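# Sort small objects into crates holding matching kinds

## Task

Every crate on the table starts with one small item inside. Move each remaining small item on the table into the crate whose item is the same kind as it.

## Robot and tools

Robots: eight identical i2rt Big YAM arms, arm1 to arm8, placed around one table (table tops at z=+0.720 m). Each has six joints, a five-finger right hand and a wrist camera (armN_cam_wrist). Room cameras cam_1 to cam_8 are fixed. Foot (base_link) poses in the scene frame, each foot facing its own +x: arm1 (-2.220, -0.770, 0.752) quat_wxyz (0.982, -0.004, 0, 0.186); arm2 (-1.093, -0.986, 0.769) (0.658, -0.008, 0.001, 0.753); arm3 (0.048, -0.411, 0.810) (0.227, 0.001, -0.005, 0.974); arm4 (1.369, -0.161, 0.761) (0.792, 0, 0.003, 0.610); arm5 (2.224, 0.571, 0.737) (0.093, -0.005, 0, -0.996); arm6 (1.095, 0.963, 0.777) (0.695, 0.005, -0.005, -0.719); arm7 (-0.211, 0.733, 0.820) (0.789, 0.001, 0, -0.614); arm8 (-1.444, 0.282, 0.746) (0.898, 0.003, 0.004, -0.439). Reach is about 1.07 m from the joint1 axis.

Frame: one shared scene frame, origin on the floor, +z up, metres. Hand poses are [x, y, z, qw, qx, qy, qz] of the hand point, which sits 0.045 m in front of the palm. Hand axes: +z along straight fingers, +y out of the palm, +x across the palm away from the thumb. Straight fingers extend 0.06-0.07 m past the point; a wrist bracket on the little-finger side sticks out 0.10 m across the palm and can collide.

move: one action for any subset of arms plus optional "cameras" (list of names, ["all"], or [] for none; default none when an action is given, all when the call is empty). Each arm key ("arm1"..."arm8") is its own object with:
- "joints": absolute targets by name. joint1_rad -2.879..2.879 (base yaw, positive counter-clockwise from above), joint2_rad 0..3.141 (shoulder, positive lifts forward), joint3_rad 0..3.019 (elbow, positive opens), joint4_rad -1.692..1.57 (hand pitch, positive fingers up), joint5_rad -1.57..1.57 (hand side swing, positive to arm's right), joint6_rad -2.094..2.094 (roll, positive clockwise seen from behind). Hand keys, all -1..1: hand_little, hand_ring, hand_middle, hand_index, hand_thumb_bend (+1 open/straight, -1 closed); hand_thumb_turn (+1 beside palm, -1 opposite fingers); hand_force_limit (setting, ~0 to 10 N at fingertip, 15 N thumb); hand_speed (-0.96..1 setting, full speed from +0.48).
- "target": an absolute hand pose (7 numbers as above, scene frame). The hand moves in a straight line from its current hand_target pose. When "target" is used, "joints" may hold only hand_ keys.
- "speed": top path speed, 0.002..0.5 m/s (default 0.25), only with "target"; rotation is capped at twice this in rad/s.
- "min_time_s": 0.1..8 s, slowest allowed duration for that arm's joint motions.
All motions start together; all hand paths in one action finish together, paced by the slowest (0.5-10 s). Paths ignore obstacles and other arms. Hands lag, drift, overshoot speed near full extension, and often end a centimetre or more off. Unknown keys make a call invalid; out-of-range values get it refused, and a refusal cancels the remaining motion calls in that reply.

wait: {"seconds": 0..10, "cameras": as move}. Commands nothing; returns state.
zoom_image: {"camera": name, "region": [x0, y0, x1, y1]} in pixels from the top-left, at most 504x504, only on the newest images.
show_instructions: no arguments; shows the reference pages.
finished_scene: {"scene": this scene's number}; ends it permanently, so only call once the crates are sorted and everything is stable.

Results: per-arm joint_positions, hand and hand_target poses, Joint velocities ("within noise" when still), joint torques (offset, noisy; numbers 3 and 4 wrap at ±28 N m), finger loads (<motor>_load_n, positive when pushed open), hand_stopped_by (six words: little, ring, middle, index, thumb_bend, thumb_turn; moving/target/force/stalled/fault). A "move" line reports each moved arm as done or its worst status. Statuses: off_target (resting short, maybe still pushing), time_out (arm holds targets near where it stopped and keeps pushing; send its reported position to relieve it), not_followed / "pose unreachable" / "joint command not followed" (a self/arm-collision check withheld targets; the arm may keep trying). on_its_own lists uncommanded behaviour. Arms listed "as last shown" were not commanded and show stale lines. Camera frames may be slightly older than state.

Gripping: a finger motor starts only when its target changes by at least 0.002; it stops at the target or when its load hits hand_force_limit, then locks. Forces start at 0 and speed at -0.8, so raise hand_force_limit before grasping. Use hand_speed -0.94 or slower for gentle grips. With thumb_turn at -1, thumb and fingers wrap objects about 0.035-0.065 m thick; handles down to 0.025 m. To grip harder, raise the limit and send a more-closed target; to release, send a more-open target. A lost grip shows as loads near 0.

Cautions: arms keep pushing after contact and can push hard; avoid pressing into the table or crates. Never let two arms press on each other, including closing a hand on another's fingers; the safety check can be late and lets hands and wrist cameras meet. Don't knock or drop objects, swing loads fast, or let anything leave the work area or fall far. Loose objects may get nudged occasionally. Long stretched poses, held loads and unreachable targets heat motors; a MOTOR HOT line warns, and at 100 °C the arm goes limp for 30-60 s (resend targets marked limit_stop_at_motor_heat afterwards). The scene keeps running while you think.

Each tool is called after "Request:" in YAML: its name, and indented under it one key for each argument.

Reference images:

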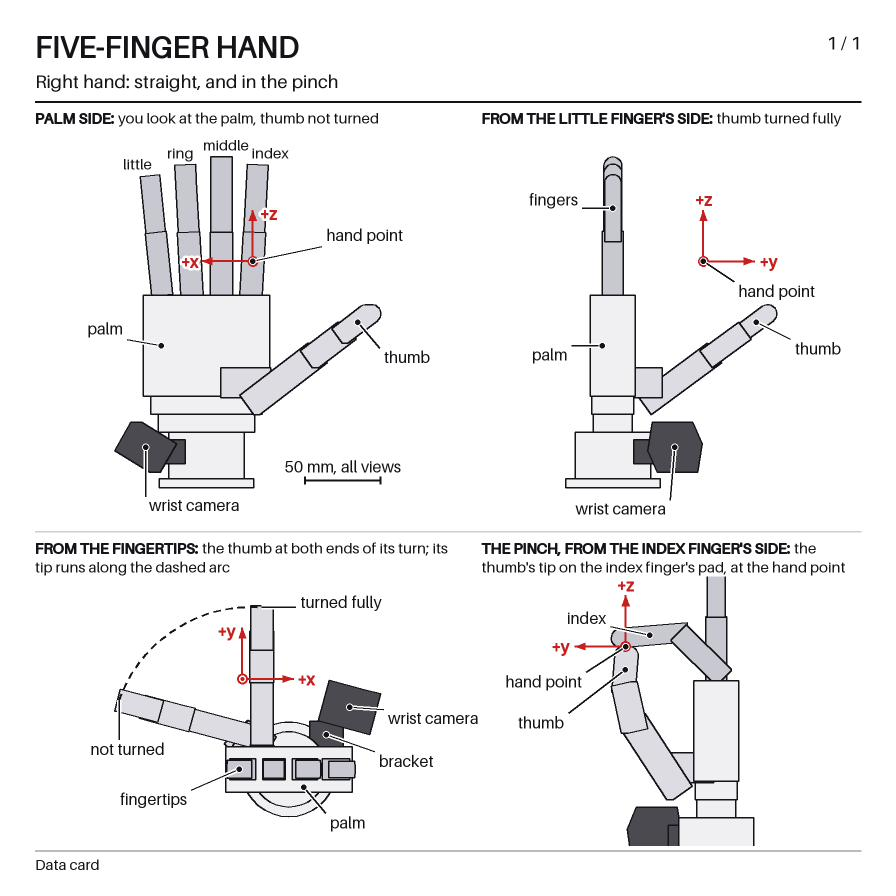

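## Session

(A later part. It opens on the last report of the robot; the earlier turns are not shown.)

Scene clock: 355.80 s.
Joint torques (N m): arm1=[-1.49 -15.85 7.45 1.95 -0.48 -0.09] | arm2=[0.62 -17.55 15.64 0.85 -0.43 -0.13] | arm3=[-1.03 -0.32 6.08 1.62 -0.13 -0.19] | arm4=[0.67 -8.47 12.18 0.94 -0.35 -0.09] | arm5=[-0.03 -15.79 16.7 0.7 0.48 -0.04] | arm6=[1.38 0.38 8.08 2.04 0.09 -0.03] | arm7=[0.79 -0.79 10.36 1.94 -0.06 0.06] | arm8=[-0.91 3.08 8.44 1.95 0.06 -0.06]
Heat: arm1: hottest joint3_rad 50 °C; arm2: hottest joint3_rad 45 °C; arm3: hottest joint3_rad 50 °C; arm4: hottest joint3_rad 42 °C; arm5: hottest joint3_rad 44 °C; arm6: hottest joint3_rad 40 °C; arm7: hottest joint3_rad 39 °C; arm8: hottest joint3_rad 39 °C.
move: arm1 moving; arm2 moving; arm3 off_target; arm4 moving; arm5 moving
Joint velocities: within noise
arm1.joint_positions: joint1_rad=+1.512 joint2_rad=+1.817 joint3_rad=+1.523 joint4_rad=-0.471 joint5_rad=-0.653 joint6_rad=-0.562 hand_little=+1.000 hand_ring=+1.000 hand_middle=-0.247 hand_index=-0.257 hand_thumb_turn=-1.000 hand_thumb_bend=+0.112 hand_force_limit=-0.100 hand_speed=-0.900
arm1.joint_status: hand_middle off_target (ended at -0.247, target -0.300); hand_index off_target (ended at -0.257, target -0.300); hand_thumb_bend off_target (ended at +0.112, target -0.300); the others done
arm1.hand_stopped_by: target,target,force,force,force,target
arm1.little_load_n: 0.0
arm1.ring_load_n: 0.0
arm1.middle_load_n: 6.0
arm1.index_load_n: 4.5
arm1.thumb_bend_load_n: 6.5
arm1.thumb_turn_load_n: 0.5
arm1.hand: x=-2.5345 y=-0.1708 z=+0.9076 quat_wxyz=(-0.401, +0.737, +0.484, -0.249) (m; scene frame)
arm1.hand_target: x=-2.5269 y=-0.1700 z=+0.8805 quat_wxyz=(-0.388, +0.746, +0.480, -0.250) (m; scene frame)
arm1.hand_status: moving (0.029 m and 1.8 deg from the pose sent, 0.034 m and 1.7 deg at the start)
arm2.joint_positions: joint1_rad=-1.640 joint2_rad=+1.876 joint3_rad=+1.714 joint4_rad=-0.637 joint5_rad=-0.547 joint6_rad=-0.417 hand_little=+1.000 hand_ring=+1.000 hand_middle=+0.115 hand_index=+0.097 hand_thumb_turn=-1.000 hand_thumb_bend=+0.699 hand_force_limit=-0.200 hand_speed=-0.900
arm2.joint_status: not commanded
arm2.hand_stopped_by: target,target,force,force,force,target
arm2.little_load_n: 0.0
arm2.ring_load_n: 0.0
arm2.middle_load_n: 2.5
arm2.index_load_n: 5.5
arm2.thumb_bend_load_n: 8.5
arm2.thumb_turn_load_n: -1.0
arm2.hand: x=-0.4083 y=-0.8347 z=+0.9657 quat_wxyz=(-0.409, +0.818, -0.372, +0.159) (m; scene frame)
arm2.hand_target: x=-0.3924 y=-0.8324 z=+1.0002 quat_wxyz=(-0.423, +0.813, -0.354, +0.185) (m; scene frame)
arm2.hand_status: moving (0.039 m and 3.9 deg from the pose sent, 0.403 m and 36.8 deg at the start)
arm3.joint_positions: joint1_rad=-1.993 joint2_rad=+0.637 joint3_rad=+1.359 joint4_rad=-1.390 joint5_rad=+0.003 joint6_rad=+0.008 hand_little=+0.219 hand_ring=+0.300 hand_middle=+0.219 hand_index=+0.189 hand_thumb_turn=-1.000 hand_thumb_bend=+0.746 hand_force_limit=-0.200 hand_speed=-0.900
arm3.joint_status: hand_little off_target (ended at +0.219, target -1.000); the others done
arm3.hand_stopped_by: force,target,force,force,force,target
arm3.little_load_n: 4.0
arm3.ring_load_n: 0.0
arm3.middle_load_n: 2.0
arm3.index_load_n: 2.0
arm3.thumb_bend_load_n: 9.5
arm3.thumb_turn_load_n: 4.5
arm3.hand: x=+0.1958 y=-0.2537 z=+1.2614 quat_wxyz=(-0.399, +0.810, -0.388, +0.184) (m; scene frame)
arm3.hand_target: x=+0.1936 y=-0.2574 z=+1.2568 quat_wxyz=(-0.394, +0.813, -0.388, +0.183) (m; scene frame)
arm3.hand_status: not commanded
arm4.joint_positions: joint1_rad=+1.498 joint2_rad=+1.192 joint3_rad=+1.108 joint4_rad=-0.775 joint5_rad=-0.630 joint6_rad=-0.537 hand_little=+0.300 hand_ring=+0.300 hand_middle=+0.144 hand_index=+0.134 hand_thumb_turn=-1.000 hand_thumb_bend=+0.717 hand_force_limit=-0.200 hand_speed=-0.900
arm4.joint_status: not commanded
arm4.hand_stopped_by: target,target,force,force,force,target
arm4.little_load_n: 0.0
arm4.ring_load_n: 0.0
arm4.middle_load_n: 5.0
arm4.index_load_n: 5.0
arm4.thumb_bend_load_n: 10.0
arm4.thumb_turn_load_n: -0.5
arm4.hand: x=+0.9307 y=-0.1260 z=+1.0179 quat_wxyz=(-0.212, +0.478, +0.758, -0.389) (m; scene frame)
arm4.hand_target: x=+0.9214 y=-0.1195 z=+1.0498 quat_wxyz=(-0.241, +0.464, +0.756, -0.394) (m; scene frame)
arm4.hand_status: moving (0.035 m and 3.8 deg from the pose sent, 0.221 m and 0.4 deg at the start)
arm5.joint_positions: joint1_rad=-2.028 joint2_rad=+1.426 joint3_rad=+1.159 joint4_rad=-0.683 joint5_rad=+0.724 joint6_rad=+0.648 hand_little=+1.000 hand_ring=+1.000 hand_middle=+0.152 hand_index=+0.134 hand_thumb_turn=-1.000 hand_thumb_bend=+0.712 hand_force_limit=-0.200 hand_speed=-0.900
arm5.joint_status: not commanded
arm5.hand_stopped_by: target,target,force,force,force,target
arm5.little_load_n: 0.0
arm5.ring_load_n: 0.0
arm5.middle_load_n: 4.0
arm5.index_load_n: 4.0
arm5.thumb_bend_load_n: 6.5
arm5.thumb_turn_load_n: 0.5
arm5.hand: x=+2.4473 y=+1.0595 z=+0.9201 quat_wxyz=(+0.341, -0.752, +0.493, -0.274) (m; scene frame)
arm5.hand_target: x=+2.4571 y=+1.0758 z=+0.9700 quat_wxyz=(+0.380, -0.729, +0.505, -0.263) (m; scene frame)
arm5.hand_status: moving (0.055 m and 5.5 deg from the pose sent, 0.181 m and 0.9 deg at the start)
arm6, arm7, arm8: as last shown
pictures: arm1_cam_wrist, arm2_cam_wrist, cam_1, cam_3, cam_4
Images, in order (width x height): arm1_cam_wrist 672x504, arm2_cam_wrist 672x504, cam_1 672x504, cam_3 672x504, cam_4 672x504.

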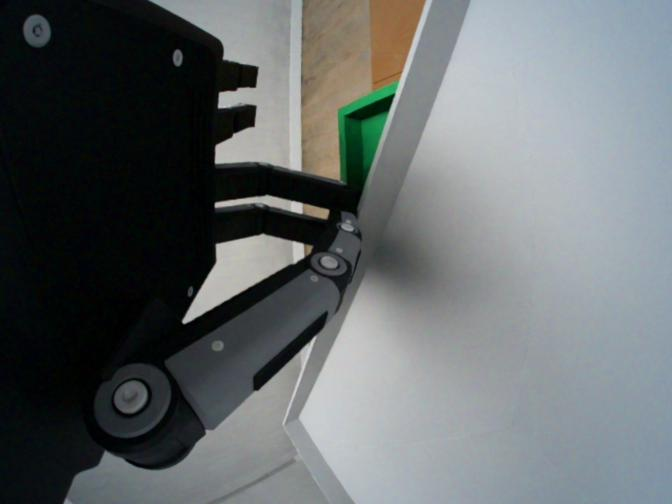

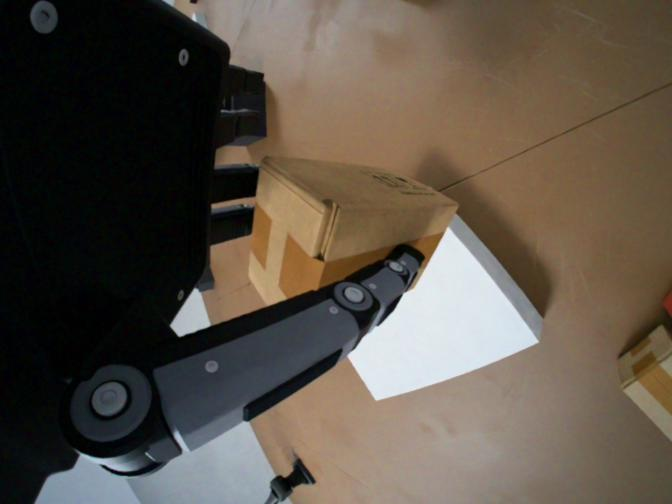

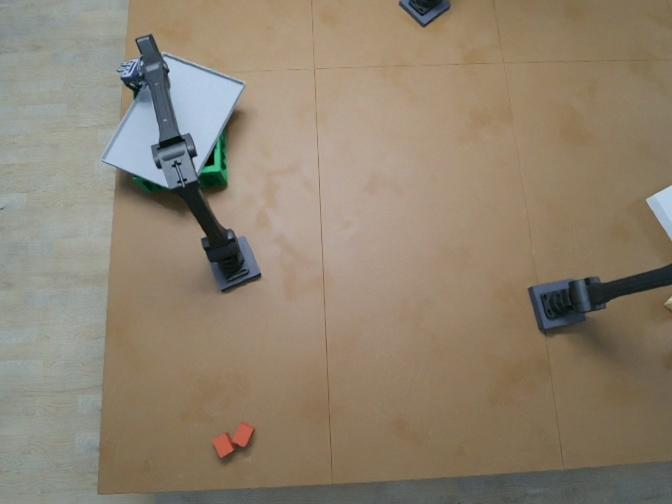

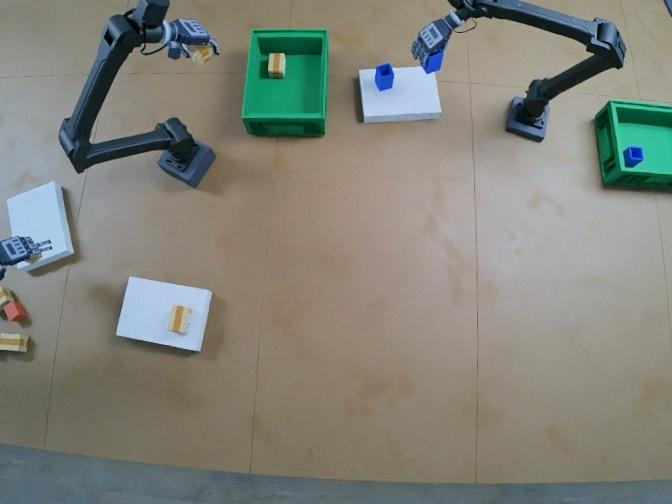

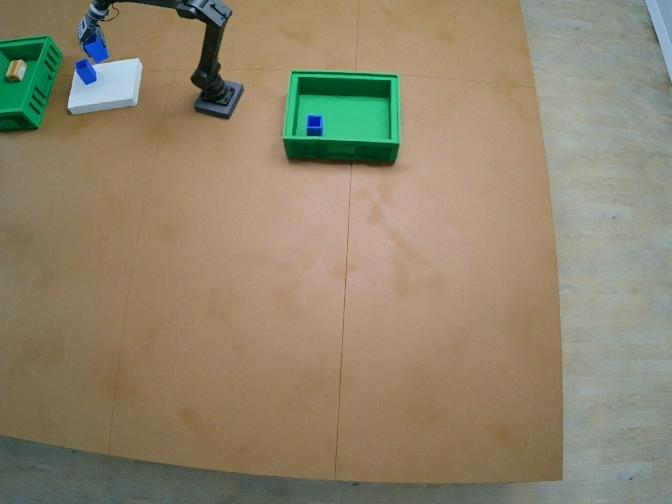

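Request:
move:
  arm1: {"target":[-2.538,-0.166,0.955,0.2175,-0.8119,-0.5232,0.1402],"speed":0.1,"joints":{"hand_speed":0.2,"hand_index":0.0,"hand_middle":0.0,"hand_ring":0.0,"hand_little":0.0,"hand_thumb_turn":1,"hand_thumb_bend":1}}
  arm2: {"target":[-0.365,-0.902,0.95,0.4234,-0.8135,0.3537,-0.1841],"speed":0.15}
  arm3: {"target":[0.466,0.0,1.05,0.2588,-0.9659,0,0],"speed":0.25}
  arm4: {"joints":{"joint1_rad":-1.25,"joint2_rad":0.63,"joint3_rad":1.35,"joint4_rad":-1.4,"joint5_rad":0,"joint6_rad":0},"min_time_s":5}
  arm5: {"joints":{"joint1_rad":0.93,"joint2_rad":0.63,"joint3_rad":1.35,"joint4_rad":-1.4,"joint5_rad":0,"joint6_rad":0},"min_time_s":5}
  cameras: ["arm1_cam_wrist","arm2_cam_wrist","arm3_cam_wrist","arm4_cam_wrist","arm5_cam_wrist"]

Scene clock: 405.97 s.
Joint torques (N m): arm1=[0.44 -18.32 13.04 0.76 -0.13 -0.07] | arm2=[0.03 -18.43 15.24 1.85 -0.5 -0.12] | arm3=[0.38 -15.62 12.14 0.4 -0.49 -0.19] | arm4=[-0.44 0.79 10.41 1.36 0.19 0.14] | arm5=[1.61 -0.5 15.1 1.2 -0.05 -0.18] | arm6=[1.38 0.15 8.03 2.09 0.09 -0.03] | arm7=[0.32 -0.79 10.41 1.88 -0.03 0.06] | arm8=[-0.91 3.08 8.44 1.95 0.06 -0.06]
Heat: arm1: hottest joint3_rad 49 °C; arm2: hottest joint3_rad 50 °C; arm3: hottest joint3_rad 50 °C; arm4: hottest joint3_rad 52 °C; arm5: hottest joint3_rad 49 °C; arm6: hottest joint3_rad 41 °C; arm7: hottest joint3_rad 39 °C; arm8: hottest joint3_rad 40 °C.
move: arm1 off_target; arm2 off_target; arm3 off_target; arm4 done; arm5 done
Joint velocities: within noise
arm1.joint_positions: joint1_rad=+1.594 joint2_rad=+2.007 joint3_rad=+2.081 joint4_rad=-1.246 joint5_rad=-0.344 joint6_rad=-0.657 hand_little=+0.000 hand_ring=+0.000 hand_middle=+0.000 hand_index=+0.000 hand_thumb_turn=+1.000 hand_thumb_bend=+1.000 hand_force_limit=-0.100 hand_speed=+0.200
arm1.joint_status: all done
arm1.hand_stopped_by: target,target,target,target,target,target
arm1.little_load_n: 0.0
arm1.ring_load_n: 0.0
arm1.middle_load_n: 0.0
arm1.index_load_n: 0.0
arm1.thumb_bend_load_n: 0.0
arm1.thumb_turn_load_n: 0.0
arm1.hand: x=-2.5273 y=-0.1769 z=+0.9531 quat_wxyz=(-0.211, +0.818, +0.515, -0.143) (m; scene frame)
arm1.hand_target: x=-2.5377 y=-0.1666 z=+0.9548 quat_wxyz=(-0.218, +0.812, +0.523, -0.140) (m; scene frame)
arm1.hand_status: off_target (0.015 m and 1.4 deg from the pose sent, 0.048 m and 26.4 deg at the start)
arm2.joint_positions: joint1_rad=-1.740 joint2_rad=+1.965 joint3_rad=+1.724 joint4_rad=-0.637 joint5_rad=-0.624 joint6_rad=-0.507 hand_little=+1.000 hand_ring=+1.000 hand_middle=+0.115 hand_index=+0.097 hand_thumb_turn=-1.000 hand_thumb_bend=+0.699 hand_force_limit=-0.200 hand_speed=-0.900
arm2.joint_status: not commanded
arm2.hand_stopped_by: target,target,force,force,force,target
arm2.little_load_n: 0.0
arm2.ring_load_n: 0.0
arm2.middle_load_n: 2.5
arm2.index_load_n: 5.5
arm2.thumb_bend_load_n: 9.0
arm2.thumb_turn_load_n: -1.0
arm2.hand: x=-0.3933 y=-0.8972 z=+0.9155 quat_wxyz=(-0.408, +0.820, -0.375, +0.145) (m; scene frame)
arm2.hand_target: x=-0.3683 y=-0.9021 z=+0.9508 quat_wxyz=(-0.423, +0.814, -0.354, +0.184) (m; scene frame)
arm2.hand_status: off_target (0.045 m and 5.5 deg from the pose sent, 0.082 m and 3.9 deg at the start)
arm3.joint_positions: joint1_rad=-2.002 joint2_rad=+1.792 joint3_rad=+1.797 joint4_rad=-1.267 joint5_rad=-0.385 joint6_rad=-0.803 hand_little=+0.219 hand_ring=+0.300 hand_middle=+0.219 hand_index=+0.189 hand_thumb_turn=-1.000 hand_thumb_bend=+0.746 hand_force_limit=-0.200 hand_speed=-0.900
arm3.joint_status: not commanded
arm3.hand_stopped_by: force,target,force,force,force,target
arm3.little_load_n: 4.0
arm3.ring_load_n: 0.0
arm3.middle_load_n: 2.0
arm3.index_load_n: 2.0
arm3.thumb_bend_load_n: 9.5
arm3.thumb_turn_load_n: 4.5
arm3.hand: x=+0.4584 y=-0.0123 z=+1.0326 quat_wxyz=(-0.247, +0.969, -0.012, -0.012) (m; scene frame)
arm3.hand_target: x=+0.4651 y=-0.0006 z=+1.0499 quat_wxyz=(-0.259, +0.966, +0.000, +0.000) (m; scene frame)
arm3.hand_status: off_target (0.023 m and 2.3 deg from the pose sent, 0.427 m and 55.2 deg at the start)
arm4.joint_positions: joint1_rad=-1.242 joint2_rad=+0.637 joint3_rad=+1.302 joint4_rad=-1.393 joint5_rad=-0.003 joint6_rad=-0.013 hand_little=+0.300 hand_ring=+0.300 hand_middle=+0.144 hand_index=+0.134 hand_thumb_turn=-1.000 hand_thumb_bend=+0.717 hand_force_limit=-0.200 hand_speed=-0.900
arm4.joint_status: all done
arm4.hand_stopped_by: target,target,force,force,force,target
arm4.little_load_n: 0.0
arm4.ring_load_n: 0.0
arm4.middle_load_n: 5.0
arm4.index_load_n: 5.0
arm4.thumb_bend_load_n: 10.0
arm4.thumb_turn_load_n: -1.0
arm4.hand: x=+1.5866 y=-0.1140 z=+1.1825 quat_wxyz=(-0.295, +0.673, -0.617, +0.279) (m; scene frame)
arm4.hand_target: x=+1.5826 y=-0.1157 z=+1.2051 quat_wxyz=(-0.311, +0.659, -0.618, +0.294) (m; scene frame)
arm4.hand_status: not commanded
arm5.joint_positions: joint1_rad=+0.917 joint2_rad=+0.639 joint3_rad=+1.286 joint4_rad=-1.397 joint5_rad=+0.003 joint6_rad=+0.009 hand_little=+1.000 hand_ring=+1.000 hand_middle=+0.152 hand_index=+0.134 hand_thumb_turn=-1.000 hand_thumb_bend=+0.712 hand_force_limit=-0.200 hand_speed=-0.900
arm5.joint_status: all done
arm5.hand_stopped_by: target,target,force,force,force,target
arm5.little_load_n: 0.0
arm5.ring_load_n: 0.0
arm5.middle_load_n: 4.0
arm5.index_load_n: 4.0
arm5.thumb_bend_load_n: 6.5
arm5.thumb_turn_load_n: 0.5
arm5.hand: x=+2.1565 y=+0.3624 z=+1.1527 quat_wxyz=(+0.096, -0.214, -0.890, +0.390) (m; scene frame)
arm5.hand_target: x=+2.1616 y=+0.3659 z=+1.1830 quat_wxyz=(+0.101, -0.201, -0.879, +0.421) (m; scene frame)
arm5.hand_status: not commanded
arm6, arm7, arm8: as last shown
pictures: arm1_cam_wrist, arm2_cam_wrist, arm3_cam_wrist, arm4_cam_wrist, arm5_cam_wrist
Images, in order (width x height): arm1_cam_wrist 672x504, arm2_cam_wrist 672x504, arm3_cam_wrist 672x504, arm4_cam_wrist 672x504, arm5_cam_wrist 672x504.

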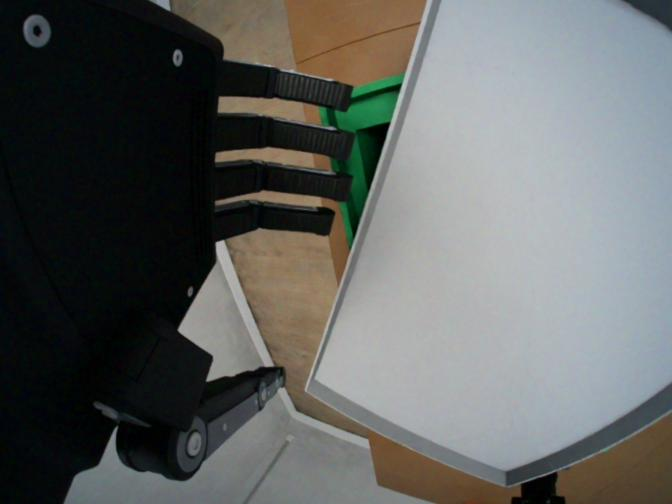

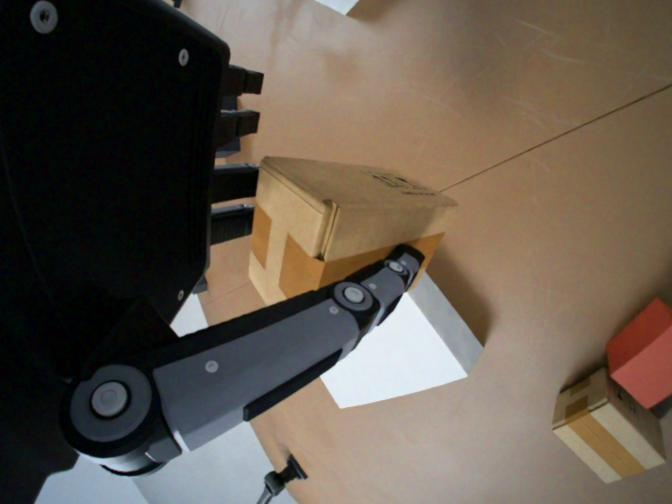

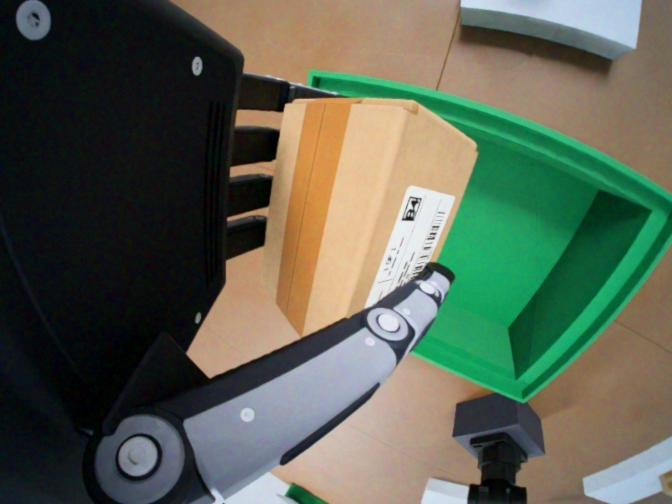

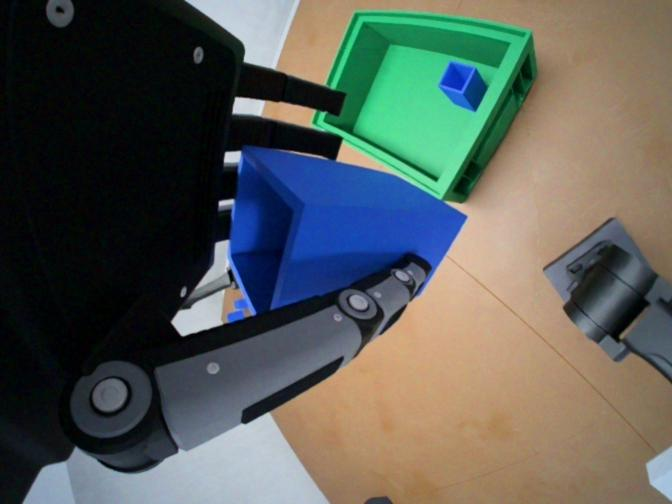

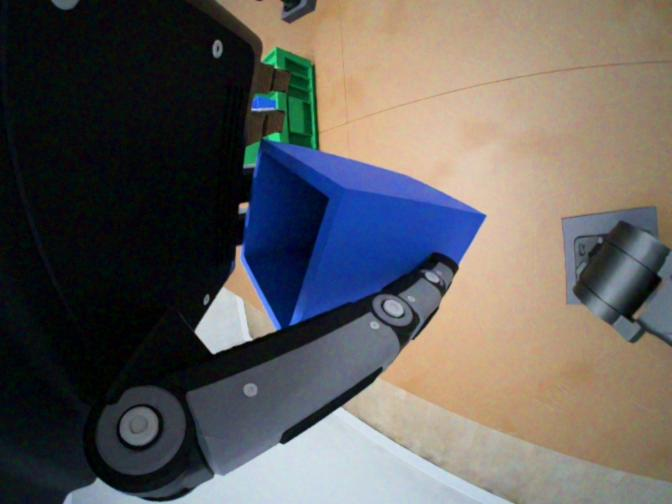

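Request:
move:
  arm1: {"target":[-2.542,-0.168,0.905,0.2175,-0.8119,-0.5232,0.1402],"speed":0.08}
  arm2: {"target":[-0.370,-0.902,0.81,0.4234,-0.8135,0.3537,-0.1841],"speed":0.1}
  arm3: {"target":[0.458,-0.018,0.81,0.2588,-0.9659,0,0],"speed":0.12}
  arm5: {"target":[1.915,-0.195,1.06,-0.0560,0.2091,0.9430,-0.2527],"speed":0.25}
  cameras: ["arm1_cam_wrist","arm2_cam_wrist","arm3_cam_wrist","arm5_cam_wrist"]

Scene clock: 428.93 s.
Joint torques (N m): arm1=[0.56 -18.61 7.54 1.48 -0.11 -0.02] | arm2=[0.21 -19.37 8.73 1.91 -0.43 -0.1] | arm3=[-1.03 -15.68 6.31 1.84 -0.5 -0.19] | arm4=[-0.26 1.2 10.44 1.29 0.15 0.08] | arm5=[1.55 -26.7 16.29 2.02 0.05 0.08] | arm6=[1.26 0.32 8.08 2.1 0.1 -0.04] | arm7=[0.67 -0.62 10.37 1.81 -0.05 0.1] | arm8=[-0.85 3.02 8.46 1.95 0.06 -0.06]
Heat: arm1: hottest joint3_rad 51 °C; arm2: hottest joint3_rad 48 °C; arm3: hottest joint3_rad 56 °C; arm4: hottest joint3_rad 51 °C; arm5: hottest joint3_rad 54 °C; arm6: hottest joint3_rad 41 °C; arm7: hottest joint3_rad 39 °C; arm8: hottest joint3_rad 40 °C.
move: arm1 off_target; arm2 done; arm3 done; arm5 off_target
Joint velocities: within noise
arm1.joint_positions: joint1_rad=+1.599 joint2_rad=+2.007 joint3_rad=+2.020 joint4_rad=-1.133 joint5_rad=-0.341 joint6_rad=-0.657 hand_little=+0.000 hand_ring=+0.000 hand_middle=+0.000 hand_index=+0.000 hand_thumb_turn=+1.000 hand_thumb_bend=+1.000 hand_force_limit=-0.100 hand_speed=+0.200
arm1.joint_status: not commanded
arm1.hand_stopped_by: target,target,target,target,target,target
arm1.little_load_n: 0.0
arm1.ring_load_n: 0.0
arm1.middle_load_n: 0.0
arm1.index_load_n: 0.0
arm1.thumb_bend_load_n: 0.0
arm1.thumb_turn_load_n: 0.0
arm1.hand: x=-2.5355 y=-0.1649 z=+0.9318 quat_wxyz=(-0.235, +0.811, +0.518, -0.138) (m; scene frame)
arm1.hand_target: x=-2.5416 y=-0.1687 z=+0.9054 quat_wxyz=(-0.217, +0.812, +0.523, -0.140) (m; scene frame)
arm1.hand_status: off_target (0.028 m and 2.1 deg from the pose sent, 0.051 m and 1.4 deg at the start)
arm2.joint_positions: joint1_rad=-1.740 joint2_rad=+2.085 joint3_rad=+1.587 joint4_rad=-0.318 joint5_rad=-0.624 joint6_rad=-0.507 hand_little=+1.000 hand_ring=+1.000 hand_middle=+0.115 hand_index=+0.097 hand_thumb_turn=-1.000 hand_thumb_bend=+0.699 hand_force_limit=-0.200 hand_speed=-0.900
arm2.joint_status: not commanded
arm2.hand_stopped_by: target,target,force,force,force,target
arm2.little_load_n: 0.0
arm2.ring_load_n: 0.0
arm2.middle_load_n: 2.5
arm2.index_load_n: 5.0
arm2.thumb_bend_load_n: 8.5
arm2.thumb_turn_load_n: -1.0
arm2.hand: x=-0.3767 y=-0.8991 z=+0.8033 quat_wxyz=(-0.418, +0.815, -0.362, +0.171) (m; scene frame)
arm2.hand_target: x=-0.3702 y=-0.9019 z=+0.8101 quat_wxyz=(-0.423, +0.814, -0.354, +0.184) (m; scene frame)
arm2.hand_status: done (0.010 m and 1.9 deg from the pose sent, 0.108 m and 5.5 deg at the start)
arm3.joint_positions: joint1_rad=-2.004 joint2_rad=+1.904 joint3_rad=+1.369 joint4_rad=-0.701 joint5_rad=-0.391 joint6_rad=-0.823 hand_little=+0.219 hand_ring=+0.300 hand_middle=+0.219 hand_index=+0.189 hand_thumb_turn=-1.000 hand_thumb_bend=+0.746 hand_force_limit=-0.200 hand_speed=-0.900
arm3.joint_status: not commanded
arm3.hand_stopped_by: force,target,force,force,force,target
arm3.little_load_n: 4.0
arm3.ring_load_n: 0.0
arm3.middle_load_n: 2.0
arm3.index_load_n: 2.0
arm3.thumb_bend_load_n: 9.5
arm3.thumb_turn_load_n: 4.5
arm3.hand: x=+0.4539 y=-0.0155 z=+0.8178 quat_wxyz=(-0.257, +0.966, +0.000, -0.001) (m; scene frame)
arm3.hand_target: x=+0.4579 y=-0.0182 z=+0.8100 quat_wxyz=(-0.259, +0.966, +0.000, +0.000) (m; scene frame)
arm3.hand_status: done (0.009 m and 0.2 deg from the pose sent, 0.223 m and 2.3 deg at the start)
arm4: as last shown
arm4.middle_load_n: 4.5
arm4.index_load_n: 4.5
arm4.thumb_turn_load_n: -0.5
arm5.joint_positions: joint1_rad=+0.944 joint2_rad=+2.378 joint3_rad=+2.861 joint4_rad=-1.326 joint5_rad=+0.003 joint6_rad=+0.037 hand_little=+1.000 hand_ring=+1.000 hand_middle=+0.152 hand_index=+0.134 hand_thumb_turn=-1.000 hand_thumb_bend=+0.712 hand_force_limit=-0.200 hand_speed=-0.900
arm5.joint_status: not commanded
arm5.hand_stopped_by: target,target,force,force,force,target
arm5.little_load_n: 0.0
arm5.ring_load_n: 0.0
arm5.middle_load_n: 4.0
arm5.index_load_n: 4.0
arm5.thumb_bend_load_n: 6.5
arm5.thumb_turn_load_n: 0.5
arm5.hand: x=+1.9082 y=-0.1798 z=+1.0223 quat_wxyz=(+0.077, -0.219, -0.907, +0.350) (m; scene frame)
arm5.hand_target: x=+1.9165 y=-0.1911 z=+1.0591 quat_wxyz=(+0.080, -0.214, -0.892, +0.391) (m; scene frame)
arm5.hand_status: off_target (0.041 m and 12.2 deg from the pose sent, 0.614 m and 17.5 deg at the start; a joint's target at an end of its range on 29 of 107 steps)
arm6.joint_positions: joint1_rad=+0.158 joint2_rad=+0.617 joint3_rad=+1.346 joint4_rad=-1.226 joint5_rad=+0.123 joint6_rad=-1.438 hand_little=+1.000 hand_ring=+1.000 hand_middle=+1.000 hand_index=+1.000 hand_thumb_turn=+1.000 hand_thumb_bend=+1.000 hand_force_limit=+0.000 hand_speed=-0.800
arm6.joint_status: not commanded
arm6.hand_stopped_by: target,target,target,target,target,target
arm6.little_load_n: 0.0
arm6.ring_load_n: 0.0
arm6.middle_load_n: 0.0
arm6.index_load_n: 0.0
arm6.thumb_bend_load_n: 0.0
arm6.thumb_turn_load_n: 0.0
arm6.hand: x=+1.0394 y=+0.7070 z=+1.2777 quat_wxyz=(+0.349, +0.579, -0.634, +0.375) (m; scene frame)
arm6.hand_target: x=+1.0391 y=+0.7082 z=+1.2905 quat_wxyz=(+0.356, +0.573, -0.630, +0.385) (m; scene frame)
arm6.hand_status: not commanded
arm7.joint_positions: joint1_rad=-0.389 joint2_rad=+0.647 joint3_rad=+1.338 joint4_rad=-1.438 joint5_rad=-0.120 joint6_rad=-1.352 hand_little=+1.000 hand_ring=+1.000 hand_middle=+1.000 hand_index=+1.000 hand_thumb_turn=+1.000 hand_thumb_bend=+1.000 hand_force_limit=+0.000 hand_speed=-0.800
arm7.joint_status: not commanded
arm7.hand_stopped_by: target,target,target,target,target,target
arm7.little_load_n: 0.0
arm7.ring_load_n: 0.0
arm7.middle_load_n: 0.0
arm7.index_load_n: 0.0
arm7.thumb_bend_load_n: 0.0
arm7.thumb_turn_load_n: 0.0
arm7.hand: x=-0.2721 y=+0.5129 z=+1.2583 quat_wxyz=(+0.230, +0.540, -0.739, +0.330) (m; scene frame)
arm7.hand_target: x=-0.2721 y=+0.5130 z=+1.2669 quat_wxyz=(+0.237, +0.538, -0.735, +0.337) (m; scene frame)
arm7.hand_status: not commanded
arm8.joint_positions: joint1_rad=+0.337 joint2_rad=+0.576 joint3_rad=+1.350 joint4_rad=-1.192 joint5_rad=+0.072 joint6_rad=-1.074 hand_little=+1.000 hand_ring=+1.000 hand_middle=+1.000 hand_index=+1.000 hand_thumb_turn=+1.000 hand_thumb_bend=+1.000 hand_force_limit=+0.000 hand_speed=-0.800
arm8.joint_status: not commanded
arm8.hand_stopped_by: target,target,target,target,target,target
arm8.little_load_n: 0.0
arm8.ring_load_n: 0.0
arm8.middle_load_n: 0.0
arm8.index_load_n: 0.0
arm8.thumb_bend_load_n: 0.0
arm8.thumb_turn_load_n: 0.0
arm8.hand: x=-1.2728 y=+0.1065 z=+1.2457 quat_wxyz=(+0.049, +0.713, -0.446, +0.539) (m; scene frame)
arm8.hand_target: x=-1.2743 y=+0.1075 z=+1.2545 quat_wxyz=(+0.049, +0.708, -0.443, +0.548) (m; scene frame)
arm8.hand_status: not commanded
pictures: arm1_cam_wrist, arm2_cam_wrist, arm3_cam_wrist, arm5_cam_wrist
Images, in order (width x height): arm1_cam_wrist 672x504, arm2_cam_wrist 672x504, arm3_cam_wrist 672x504, arm5_cam_wrist 672x504.

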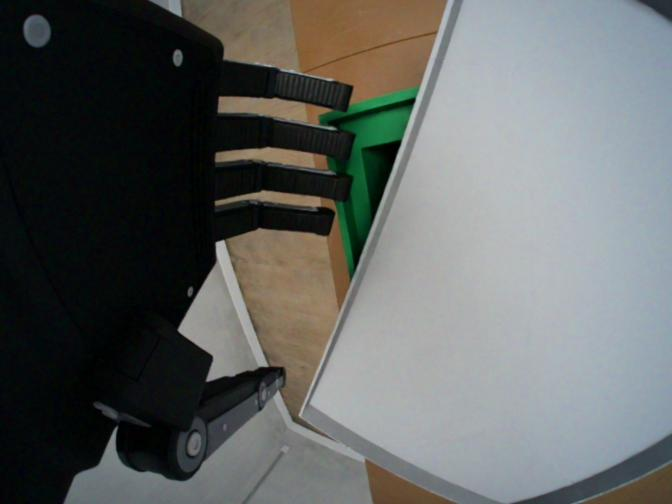

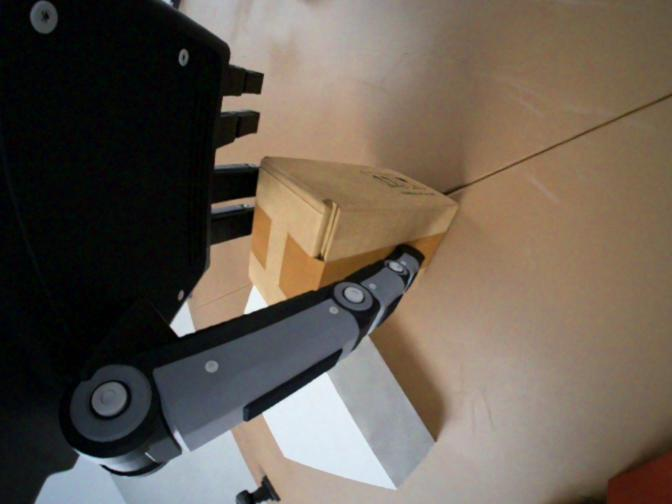

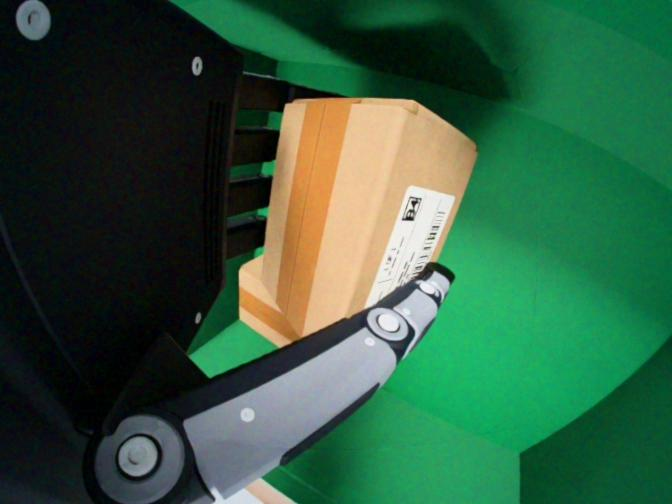

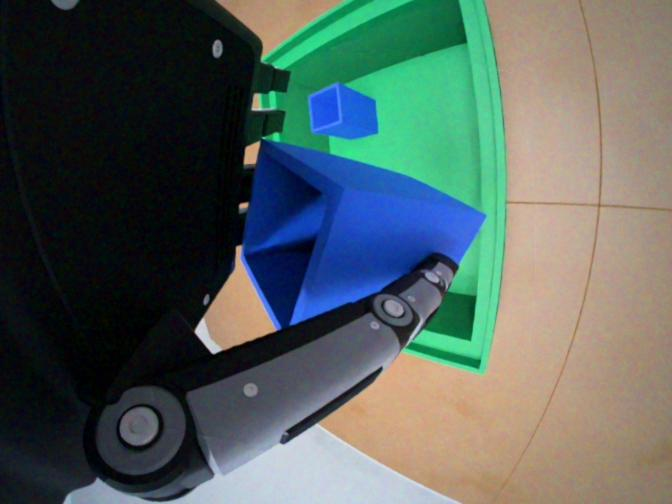

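Request:
move:
  arm1: {"target":[-2.550,-0.164,0.886,0.2175,-0.8119,-0.5232,0.1402],"speed":0.06}
  arm2: {"joints":{"hand_speed":-0.6,"hand_index":0.7,"hand_middle":0.7,"hand_thumb_bend":1.0}}
  arm3: {"joints":{"hand_speed":-0.6,"hand_index":0.7,"hand_middle":0.7,"hand_little":0.7,"hand_thumb_bend":1.0}}
  arm5: {"target":[1.962,-0.225,0.855,-0.0560,0.2091,0.9430,-0.2527],"speed":0.12}
  cameras: ["arm1_cam_wrist","arm2_cam_wrist","arm3_cam_wrist","arm5_cam_wrist"]

Scene clock: 449.33 s.
Joint torques (N m): arm1=[0.5 -18.67 7.57 1.51 -0.11 0.08] | arm2=[0.26 -19.31 8.73 1.83 -0.4 -0.1] | arm3=[-1.03 -15.68 6.31 1.74 -0.42 -0.18] | arm4=[-0.56 0.73 10.25 1.17 0.14 0.1] | arm5=[1.26 -28.98 16.73 0.54 0.14 0.03] | arm6=[1.67 0.38 8.05 2.09 0.09 -0.04] | arm7=[0.44 -0.91 10.32 1.98 -0.05 0.07] | arm8=[-0.91 3.08 8.46 1.95 0.06 -0.06]
Heat: arm1: hottest joint3_rad 49 °C; arm2: hottest joint3_rad 45 °C; arm3: hottest joint3_rad 51 °C; arm4: hottest joint3_rad 50 °C; arm5: hottest joint3_rad 56 °C; arm6: hottest joint3_rad 41 °C; arm7: hottest joint3_rad 39 °C; arm8: hottest joint3_rad 40 °C.
move: arm1 off_target; arm2 done; arm3 done; arm5 off_target
Joint velocities: within noise
arm1.joint_positions: joint1_rad=+1.608 joint2_rad=+2.027 joint3_rad=+2.009 joint4_rad=-1.096 joint5_rad=-0.338 joint6_rad=-0.657 hand_little=+0.000 hand_ring=+0.000 hand_middle=+0.000 hand_index=+0.000 hand_thumb_turn=+1.000 hand_thumb_bend=+1.000 hand_force_limit=-0.100 hand_speed=+0.200
arm1.joint_status: not commanded
arm1.hand_stopped_by: target,target,target,target,target,target
arm1.little_load_n: 0.0
arm1.ring_load_n: 0.0
arm1.middle_load_n: 0.0
arm1.index_load_n: 0.0
arm1.thumb_bend_load_n: 0.0
arm1.thumb_turn_load_n: 0.0
arm1.hand: x=-2.5431 y=-0.1601 z=+0.9154 quat_wxyz=(-0.237, +0.808, +0.522, -0.137) (m; scene frame)
arm1.hand_target: x=-2.5494 y=-0.1648 z=+0.8865 quat_wxyz=(-0.217, +0.812, +0.523, -0.140) (m; scene frame)
arm1.hand_status: off_target (0.030 m and 2.4 deg from the pose sent, 0.048 m and 2.1 deg at the start)
arm2.joint_positions: joint1_rad=-1.740 joint2_rad=+2.085 joint3_rad=+1.587 joint4_rad=-0.315 joint5_rad=-0.625 joint6_rad=-0.507 hand_little=+1.000 hand_ring=+1.000 hand_middle=+0.700 hand_index=+0.700 hand_thumb_turn=-1.000 hand_thumb_bend=+1.000 hand_force_limit=-0.200 hand_speed=-0.600
arm2.joint_status: all done
arm2.hand_stopped_by: target,target,target,target,target,target
arm2.little_load_n: 0.0
arm2.ring_load_n: 0.0
arm2.middle_load_n: 0.0
arm2.index_load_n: 0.0
arm2.thumb_bend_load_n: 0.0
arm2.thumb_turn_load_n: 0.0
arm2.hand: x=-0.3761 y=-0.8990 z=+0.8037 quat_wxyz=(-0.419, +0.815, -0.361, +0.172) (m; scene frame)
arm2.hand_target: x=-0.3702 y=-0.9019 z=+0.8101 quat_wxyz=(-0.423, +0.814, -0.354, +0.184) (m; scene frame)
arm2.hand_status: not commanded
arm3.joint_positions: joint1_rad=-2.004 joint2_rad=+1.904 joint3_rad=+1.369 joint4_rad=-0.699 joint5_rad=-0.393 joint6_rad=-0.823 hand_little=+0.700 hand_ring=+0.300 hand_middle=+0.700 hand_index=+0.700 hand_thumb_turn=-1.000 hand_thumb_bend=+1.000 hand_force_limit=-0.200 hand_speed=-0.600
arm3.joint_status: all done
arm3.hand_stopped_by: target,target,target,target,target,target
arm3.little_load_n: 0.0
arm3.ring_load_n: 0.0
arm3.middle_load_n: 0.0
arm3.index_load_n: 0.0
arm3.thumb_bend_load_n: 0.0
arm3.thumb_turn_load_n: 0.0
arm3.hand: x=+0.4541 y=-0.0148 z=+0.8180 quat_wxyz=(-0.258, +0.966, +0.000, -0.001) (m; scene frame)
arm3.hand_target: x=+0.4578 y=-0.0182 z=+0.8100 quat_wxyz=(-0.259, +0.966, +0.000, +0.000) (m; scene frame)
arm3.hand_status: not commanded
arm4, arm6, arm7, arm8: as last shown
arm4.middle_load_n: 5.0
arm4.index_load_n: 5.0
arm5.joint_positions: joint1_rad=+1.021 joint2_rad=+2.612 joint3_rad=+2.857 joint4_rad=-1.339 joint5_rad=+0.032 joint6_rad=+0.070 hand_little=+1.000 hand_ring=+1.000 hand_middle=+0.152 hand_index=+0.134 hand_thumb_turn=-1.000 hand_thumb_bend=+0.713 hand_force_limit=-0.200 hand_speed=-0.900
arm5.joint_status: not commanded
arm5.hand_stopped_by: target,target,force,force,force,target
arm5.little_load_n: 0.0
arm5.ring_load_n: 0.0
arm5.middle_load_n: 4.0
arm5.index_load_n: 4.5
arm5.thumb_bend_load_n: 6.5
arm5.thumb_turn_load_n: 0.0
arm5.hand: x=+1.9584 y=-0.2110 z=+0.8303 quat_wxyz=(+0.054, -0.211, -0.948, +0.232) (m; scene frame)
arm5.hand_target: x=+1.9629 y=-0.2230 z=+0.8548 quat_wxyz=(+0.057, -0.209, -0.941, +0.260) (m; scene frame)
arm5.hand_status: off_target (0.029 m and 2.4 deg from the pose sent, 0.182 m and 12.2 deg at the start; a joint's target at an end of its range on 22 of 94 steps)
arm7.thumb_turn_load_n: -0.5
pictures: arm1_cam_wrist, arm2_cam_wrist, arm3_cam_wrist, arm5_cam_wrist
Images, in order (width x height): arm1_cam_wrist 672x504, arm2_cam_wrist 672x504, arm3_cam_wrist 672x504, arm5_cam_wrist 672x504.

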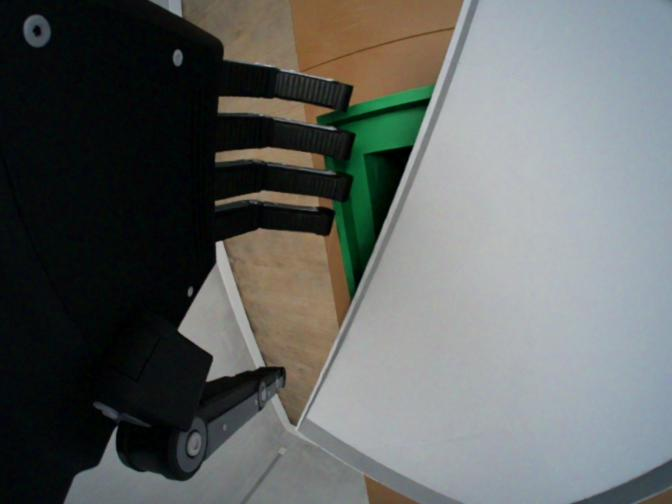

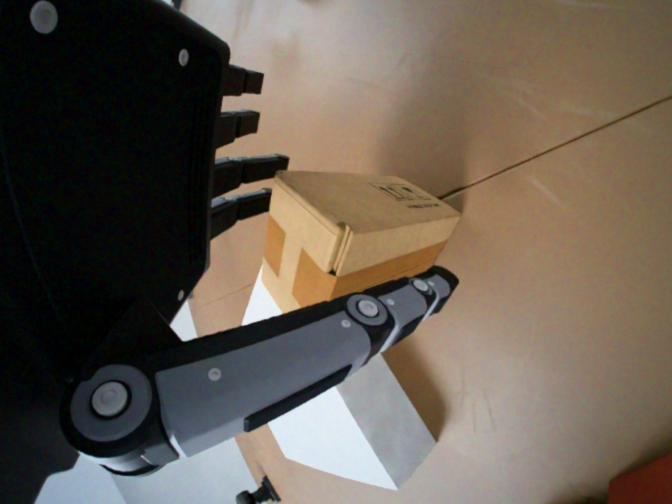

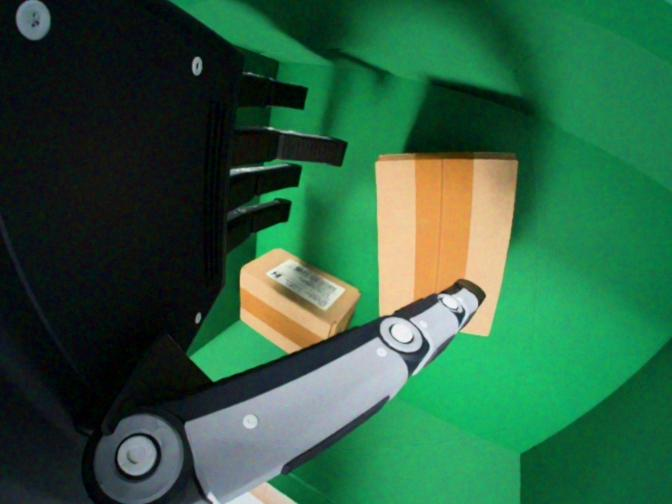

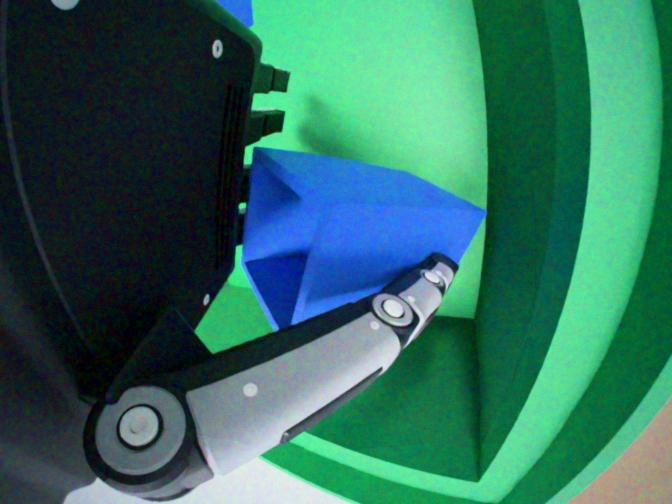

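Request:
move:
  arm1: {"target":[-2.470,-0.174,0.886,0.2175,-0.8119,-0.5232,0.1402],"speed":0.05}
  arm2: {"target":[-0.370,-0.902,1.0,0.4234,-0.8135,0.3537,-0.1841],"speed":0.15}
  arm3: {"target":[0.455,-0.018,1.05,0.2588,-0.9659,0,0],"speed":0.15}
  arm5: {"joints":{"hand_speed":-0.6,"hand_index":0.7,"hand_middle":0.7,"hand_thumb_bend":1.0}}
  cameras: ["arm1_cam_wrist","arm5_cam_wrist"]

Scene clock: 479.10 s.
Joint torques (N m): arm1=[-2.08 -21.71 7.38 1.07 -0.26 -0.12] | arm2=[-0.09 -20.19 14.99 0.68 -0.42 -0.12] | arm3=[-0.5 -15.62 11.73 0.39 -0.33 -0.1] | arm4=[-0.21 0.38 10.41 1.31 0.18 0.1] | arm5=[1.14 -28.51 16.49 0.57 0.15 0.03] | arm6=[1.55 0.21 8.09 2.1 0.09 -0.04] | arm7=[0.15 -0.67 10.47 1.95 -0.08 0.09] | arm8=[-0.91 3.08 8.44 1.94 0.07 -0.06]
Heat: arm1: hottest joint3_rad 47 °C; arm2: hottest joint3_rad 43 °C; arm3: hottest joint3_rad 48 °C; arm4: hottest joint3_rad 50 °C; arm5: hottest joint3_rad 60 °C; arm6: hottest joint3_rad 41 °C; arm7: hottest joint3_rad 39 °C; arm8: hottest joint3_rad 40 °C.
move: arm1 off_target; arm2 off_target; arm3 off_target; arm5 done
Joint velocities: within noise
arm1.joint_positions: joint1_rad=+1.530 joint2_rad=+1.973 joint3_rad=+1.846 joint4_rad=-1.064 joint5_rad=-0.378 joint6_rad=-0.746 hand_little=+0.000 hand_ring=+0.000 hand_middle=+0.000 hand_index=+0.000 hand_thumb_turn=+1.000 hand_thumb_bend=+1.000 hand_force_limit=-0.100 hand_speed=+0.200
arm1.joint_status: not commanded
arm1.hand_stopped_by: target,target,target,target,target,target
arm1.little_load_n: -0.5
arm1.ring_load_n: 0.0
arm1.middle_load_n: 0.5
arm1.index_load_n: 1.5
arm1.thumb_bend_load_n: 0.0
arm1.thumb_turn_load_n: 0.0
arm1.hand: x=-2.4839 y=-0.1752 z=+0.8837 quat_wxyz=(-0.215, +0.810, +0.526, -0.144) (m; scene frame)
arm1.hand_target: x=-2.4701 y=-0.1740 z=+0.8860 quat_wxyz=(-0.217, +0.812, +0.523, -0.140) (m; scene frame)
arm1.hand_status: off_target (0.014 m and 0.7 deg from the pose sent, 0.080 m and 2.4 deg at the start)
arm2.joint_positions: joint1_rad=-1.740 joint2_rad=+1.957 joint3_rad=+1.817 joint4_rad=-0.721 joint5_rad=-0.627 joint6_rad=-0.507 hand_little=+1.000 hand_ring=+1.000 hand_middle=+0.700 hand_index=+0.700 hand_thumb_turn=-1.000 hand_thumb_bend=+1.000 hand_force_limit=-0.200 hand_speed=-0.600
arm2.joint_status: not commanded
arm2.hand_stopped_by: target,target,target,target,target,target
arm2.little_load_n: 0.0
arm2.ring_load_n: 0.0
arm2.middle_load_n: 0.0
arm2.index_load_n: 0.0
arm2.thumb_bend_load_n: 0.0
arm2.thumb_turn_load_n: 0.0
arm2.hand: x=-0.3853 y=-0.8967 z=+0.9566 quat_wxyz=(-0.411, +0.819, -0.371, +0.152) (m; scene frame)
arm2.hand_target: x=-0.3725 y=-0.9019 z=+0.9998 quat_wxyz=(-0.423, +0.813, -0.354, +0.184) (m; scene frame)
arm2.hand_status: off_target (0.046 m and 4.5 deg from the pose sent, 0.196 m and 1.7 deg at the start)
arm3.joint_positions: joint1_rad=-2.004 joint2_rad=+1.746 joint3_rad=+1.728 joint4_rad=-1.251 joint5_rad=-0.393 joint6_rad=-0.823 hand_little=+0.700 hand_ring=+0.300 hand_middle=+0.700 hand_index=+0.700 hand_thumb_turn=-1.000 hand_thumb_bend=+1.000 hand_force_limit=-0.200 hand_speed=-0.600
arm3.joint_status: not commanded
arm3.hand_stopped_by: target,target,target,target,target,target
arm3.little_load_n: 0.0
arm3.ring_load_n: 0.0
arm3.middle_load_n: 0.0
arm3.index_load_n: 0.0
arm3.thumb_bend_load_n: -0.5
arm3.thumb_turn_load_n: 0.0
arm3.hand: x=+0.4449 y=-0.0244 z=+1.0299 quat_wxyz=(-0.247, +0.969, -0.003, -0.015) (m; scene frame)
arm3.hand_target: x=+0.4543 y=-0.0187 z=+1.0500 quat_wxyz=(-0.259, +0.966, +0.000, +0.000) (m; scene frame)
arm3.hand_status: off_target (0.023 m and 2.2 deg from the pose sent, 0.232 m and 0.1 deg at the start)
arm4, arm6, arm7, arm8: as last shown
arm4.index_load_n: 4.5
arm5.joint_positions: joint1_rad=+1.021 joint2_rad=+2.612 joint3_rad=+2.861 joint4_rad=-1.340 joint5_rad=+0.032 joint6_rad=+0.070 hand_little=+1.000 hand_ring=+1.000 hand_middle=+0.700 hand_index=+0.700 hand_thumb_turn=-1.000 hand_thumb_bend=+1.000 hand_force_limit=-0.200 hand_speed=-0.600
arm5.joint_status: all done
arm5.hand_stopped_by: target,target,target,target,target,target
arm5.little_load_n: 0.0
arm5.ring_load_n: 0.0
arm5.middle_load_n: 0.0
arm5.index_load_n: 0.0
arm5.thumb_bend_load_n: 0.0
arm5.thumb_turn_load_n: 0.0
arm5.hand: x=+1.9583 y=-0.2114 z=+0.8319 quat_wxyz=(+0.054, -0.211, -0.948, +0.234) (m; scene frame)
arm5.hand_target: x=+1.9629 y=-0.2230 z=+0.8549 quat_wxyz=(+0.057, -0.209, -0.941, +0.260) (m; scene frame)
arm5.hand_status: not commanded
arm6.index_load_n: 0.5
arm7.thumb_turn_load_n: 0.0
pictures: arm1_cam_wrist, arm5_cam_wrist
Images, in order (width x height): arm1_cam_wrist 672x504, arm5_cam_wrist 672x504.

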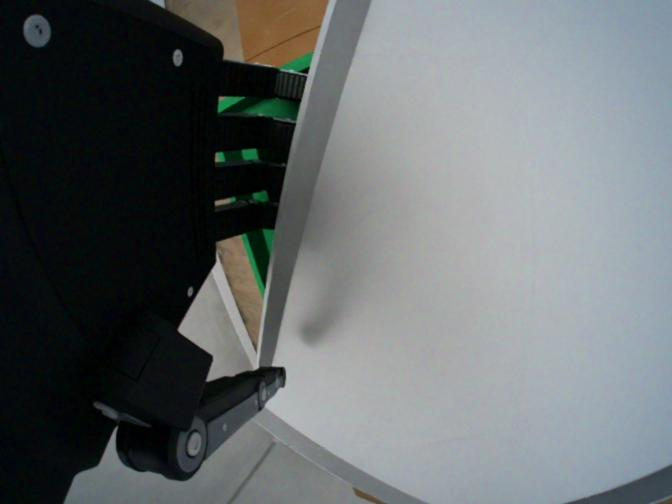

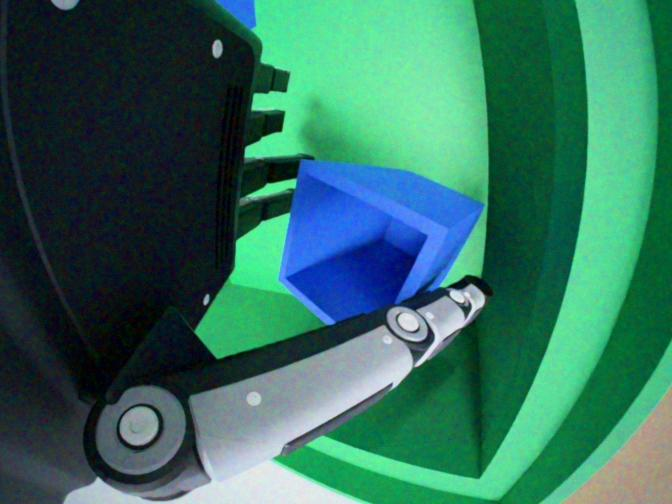

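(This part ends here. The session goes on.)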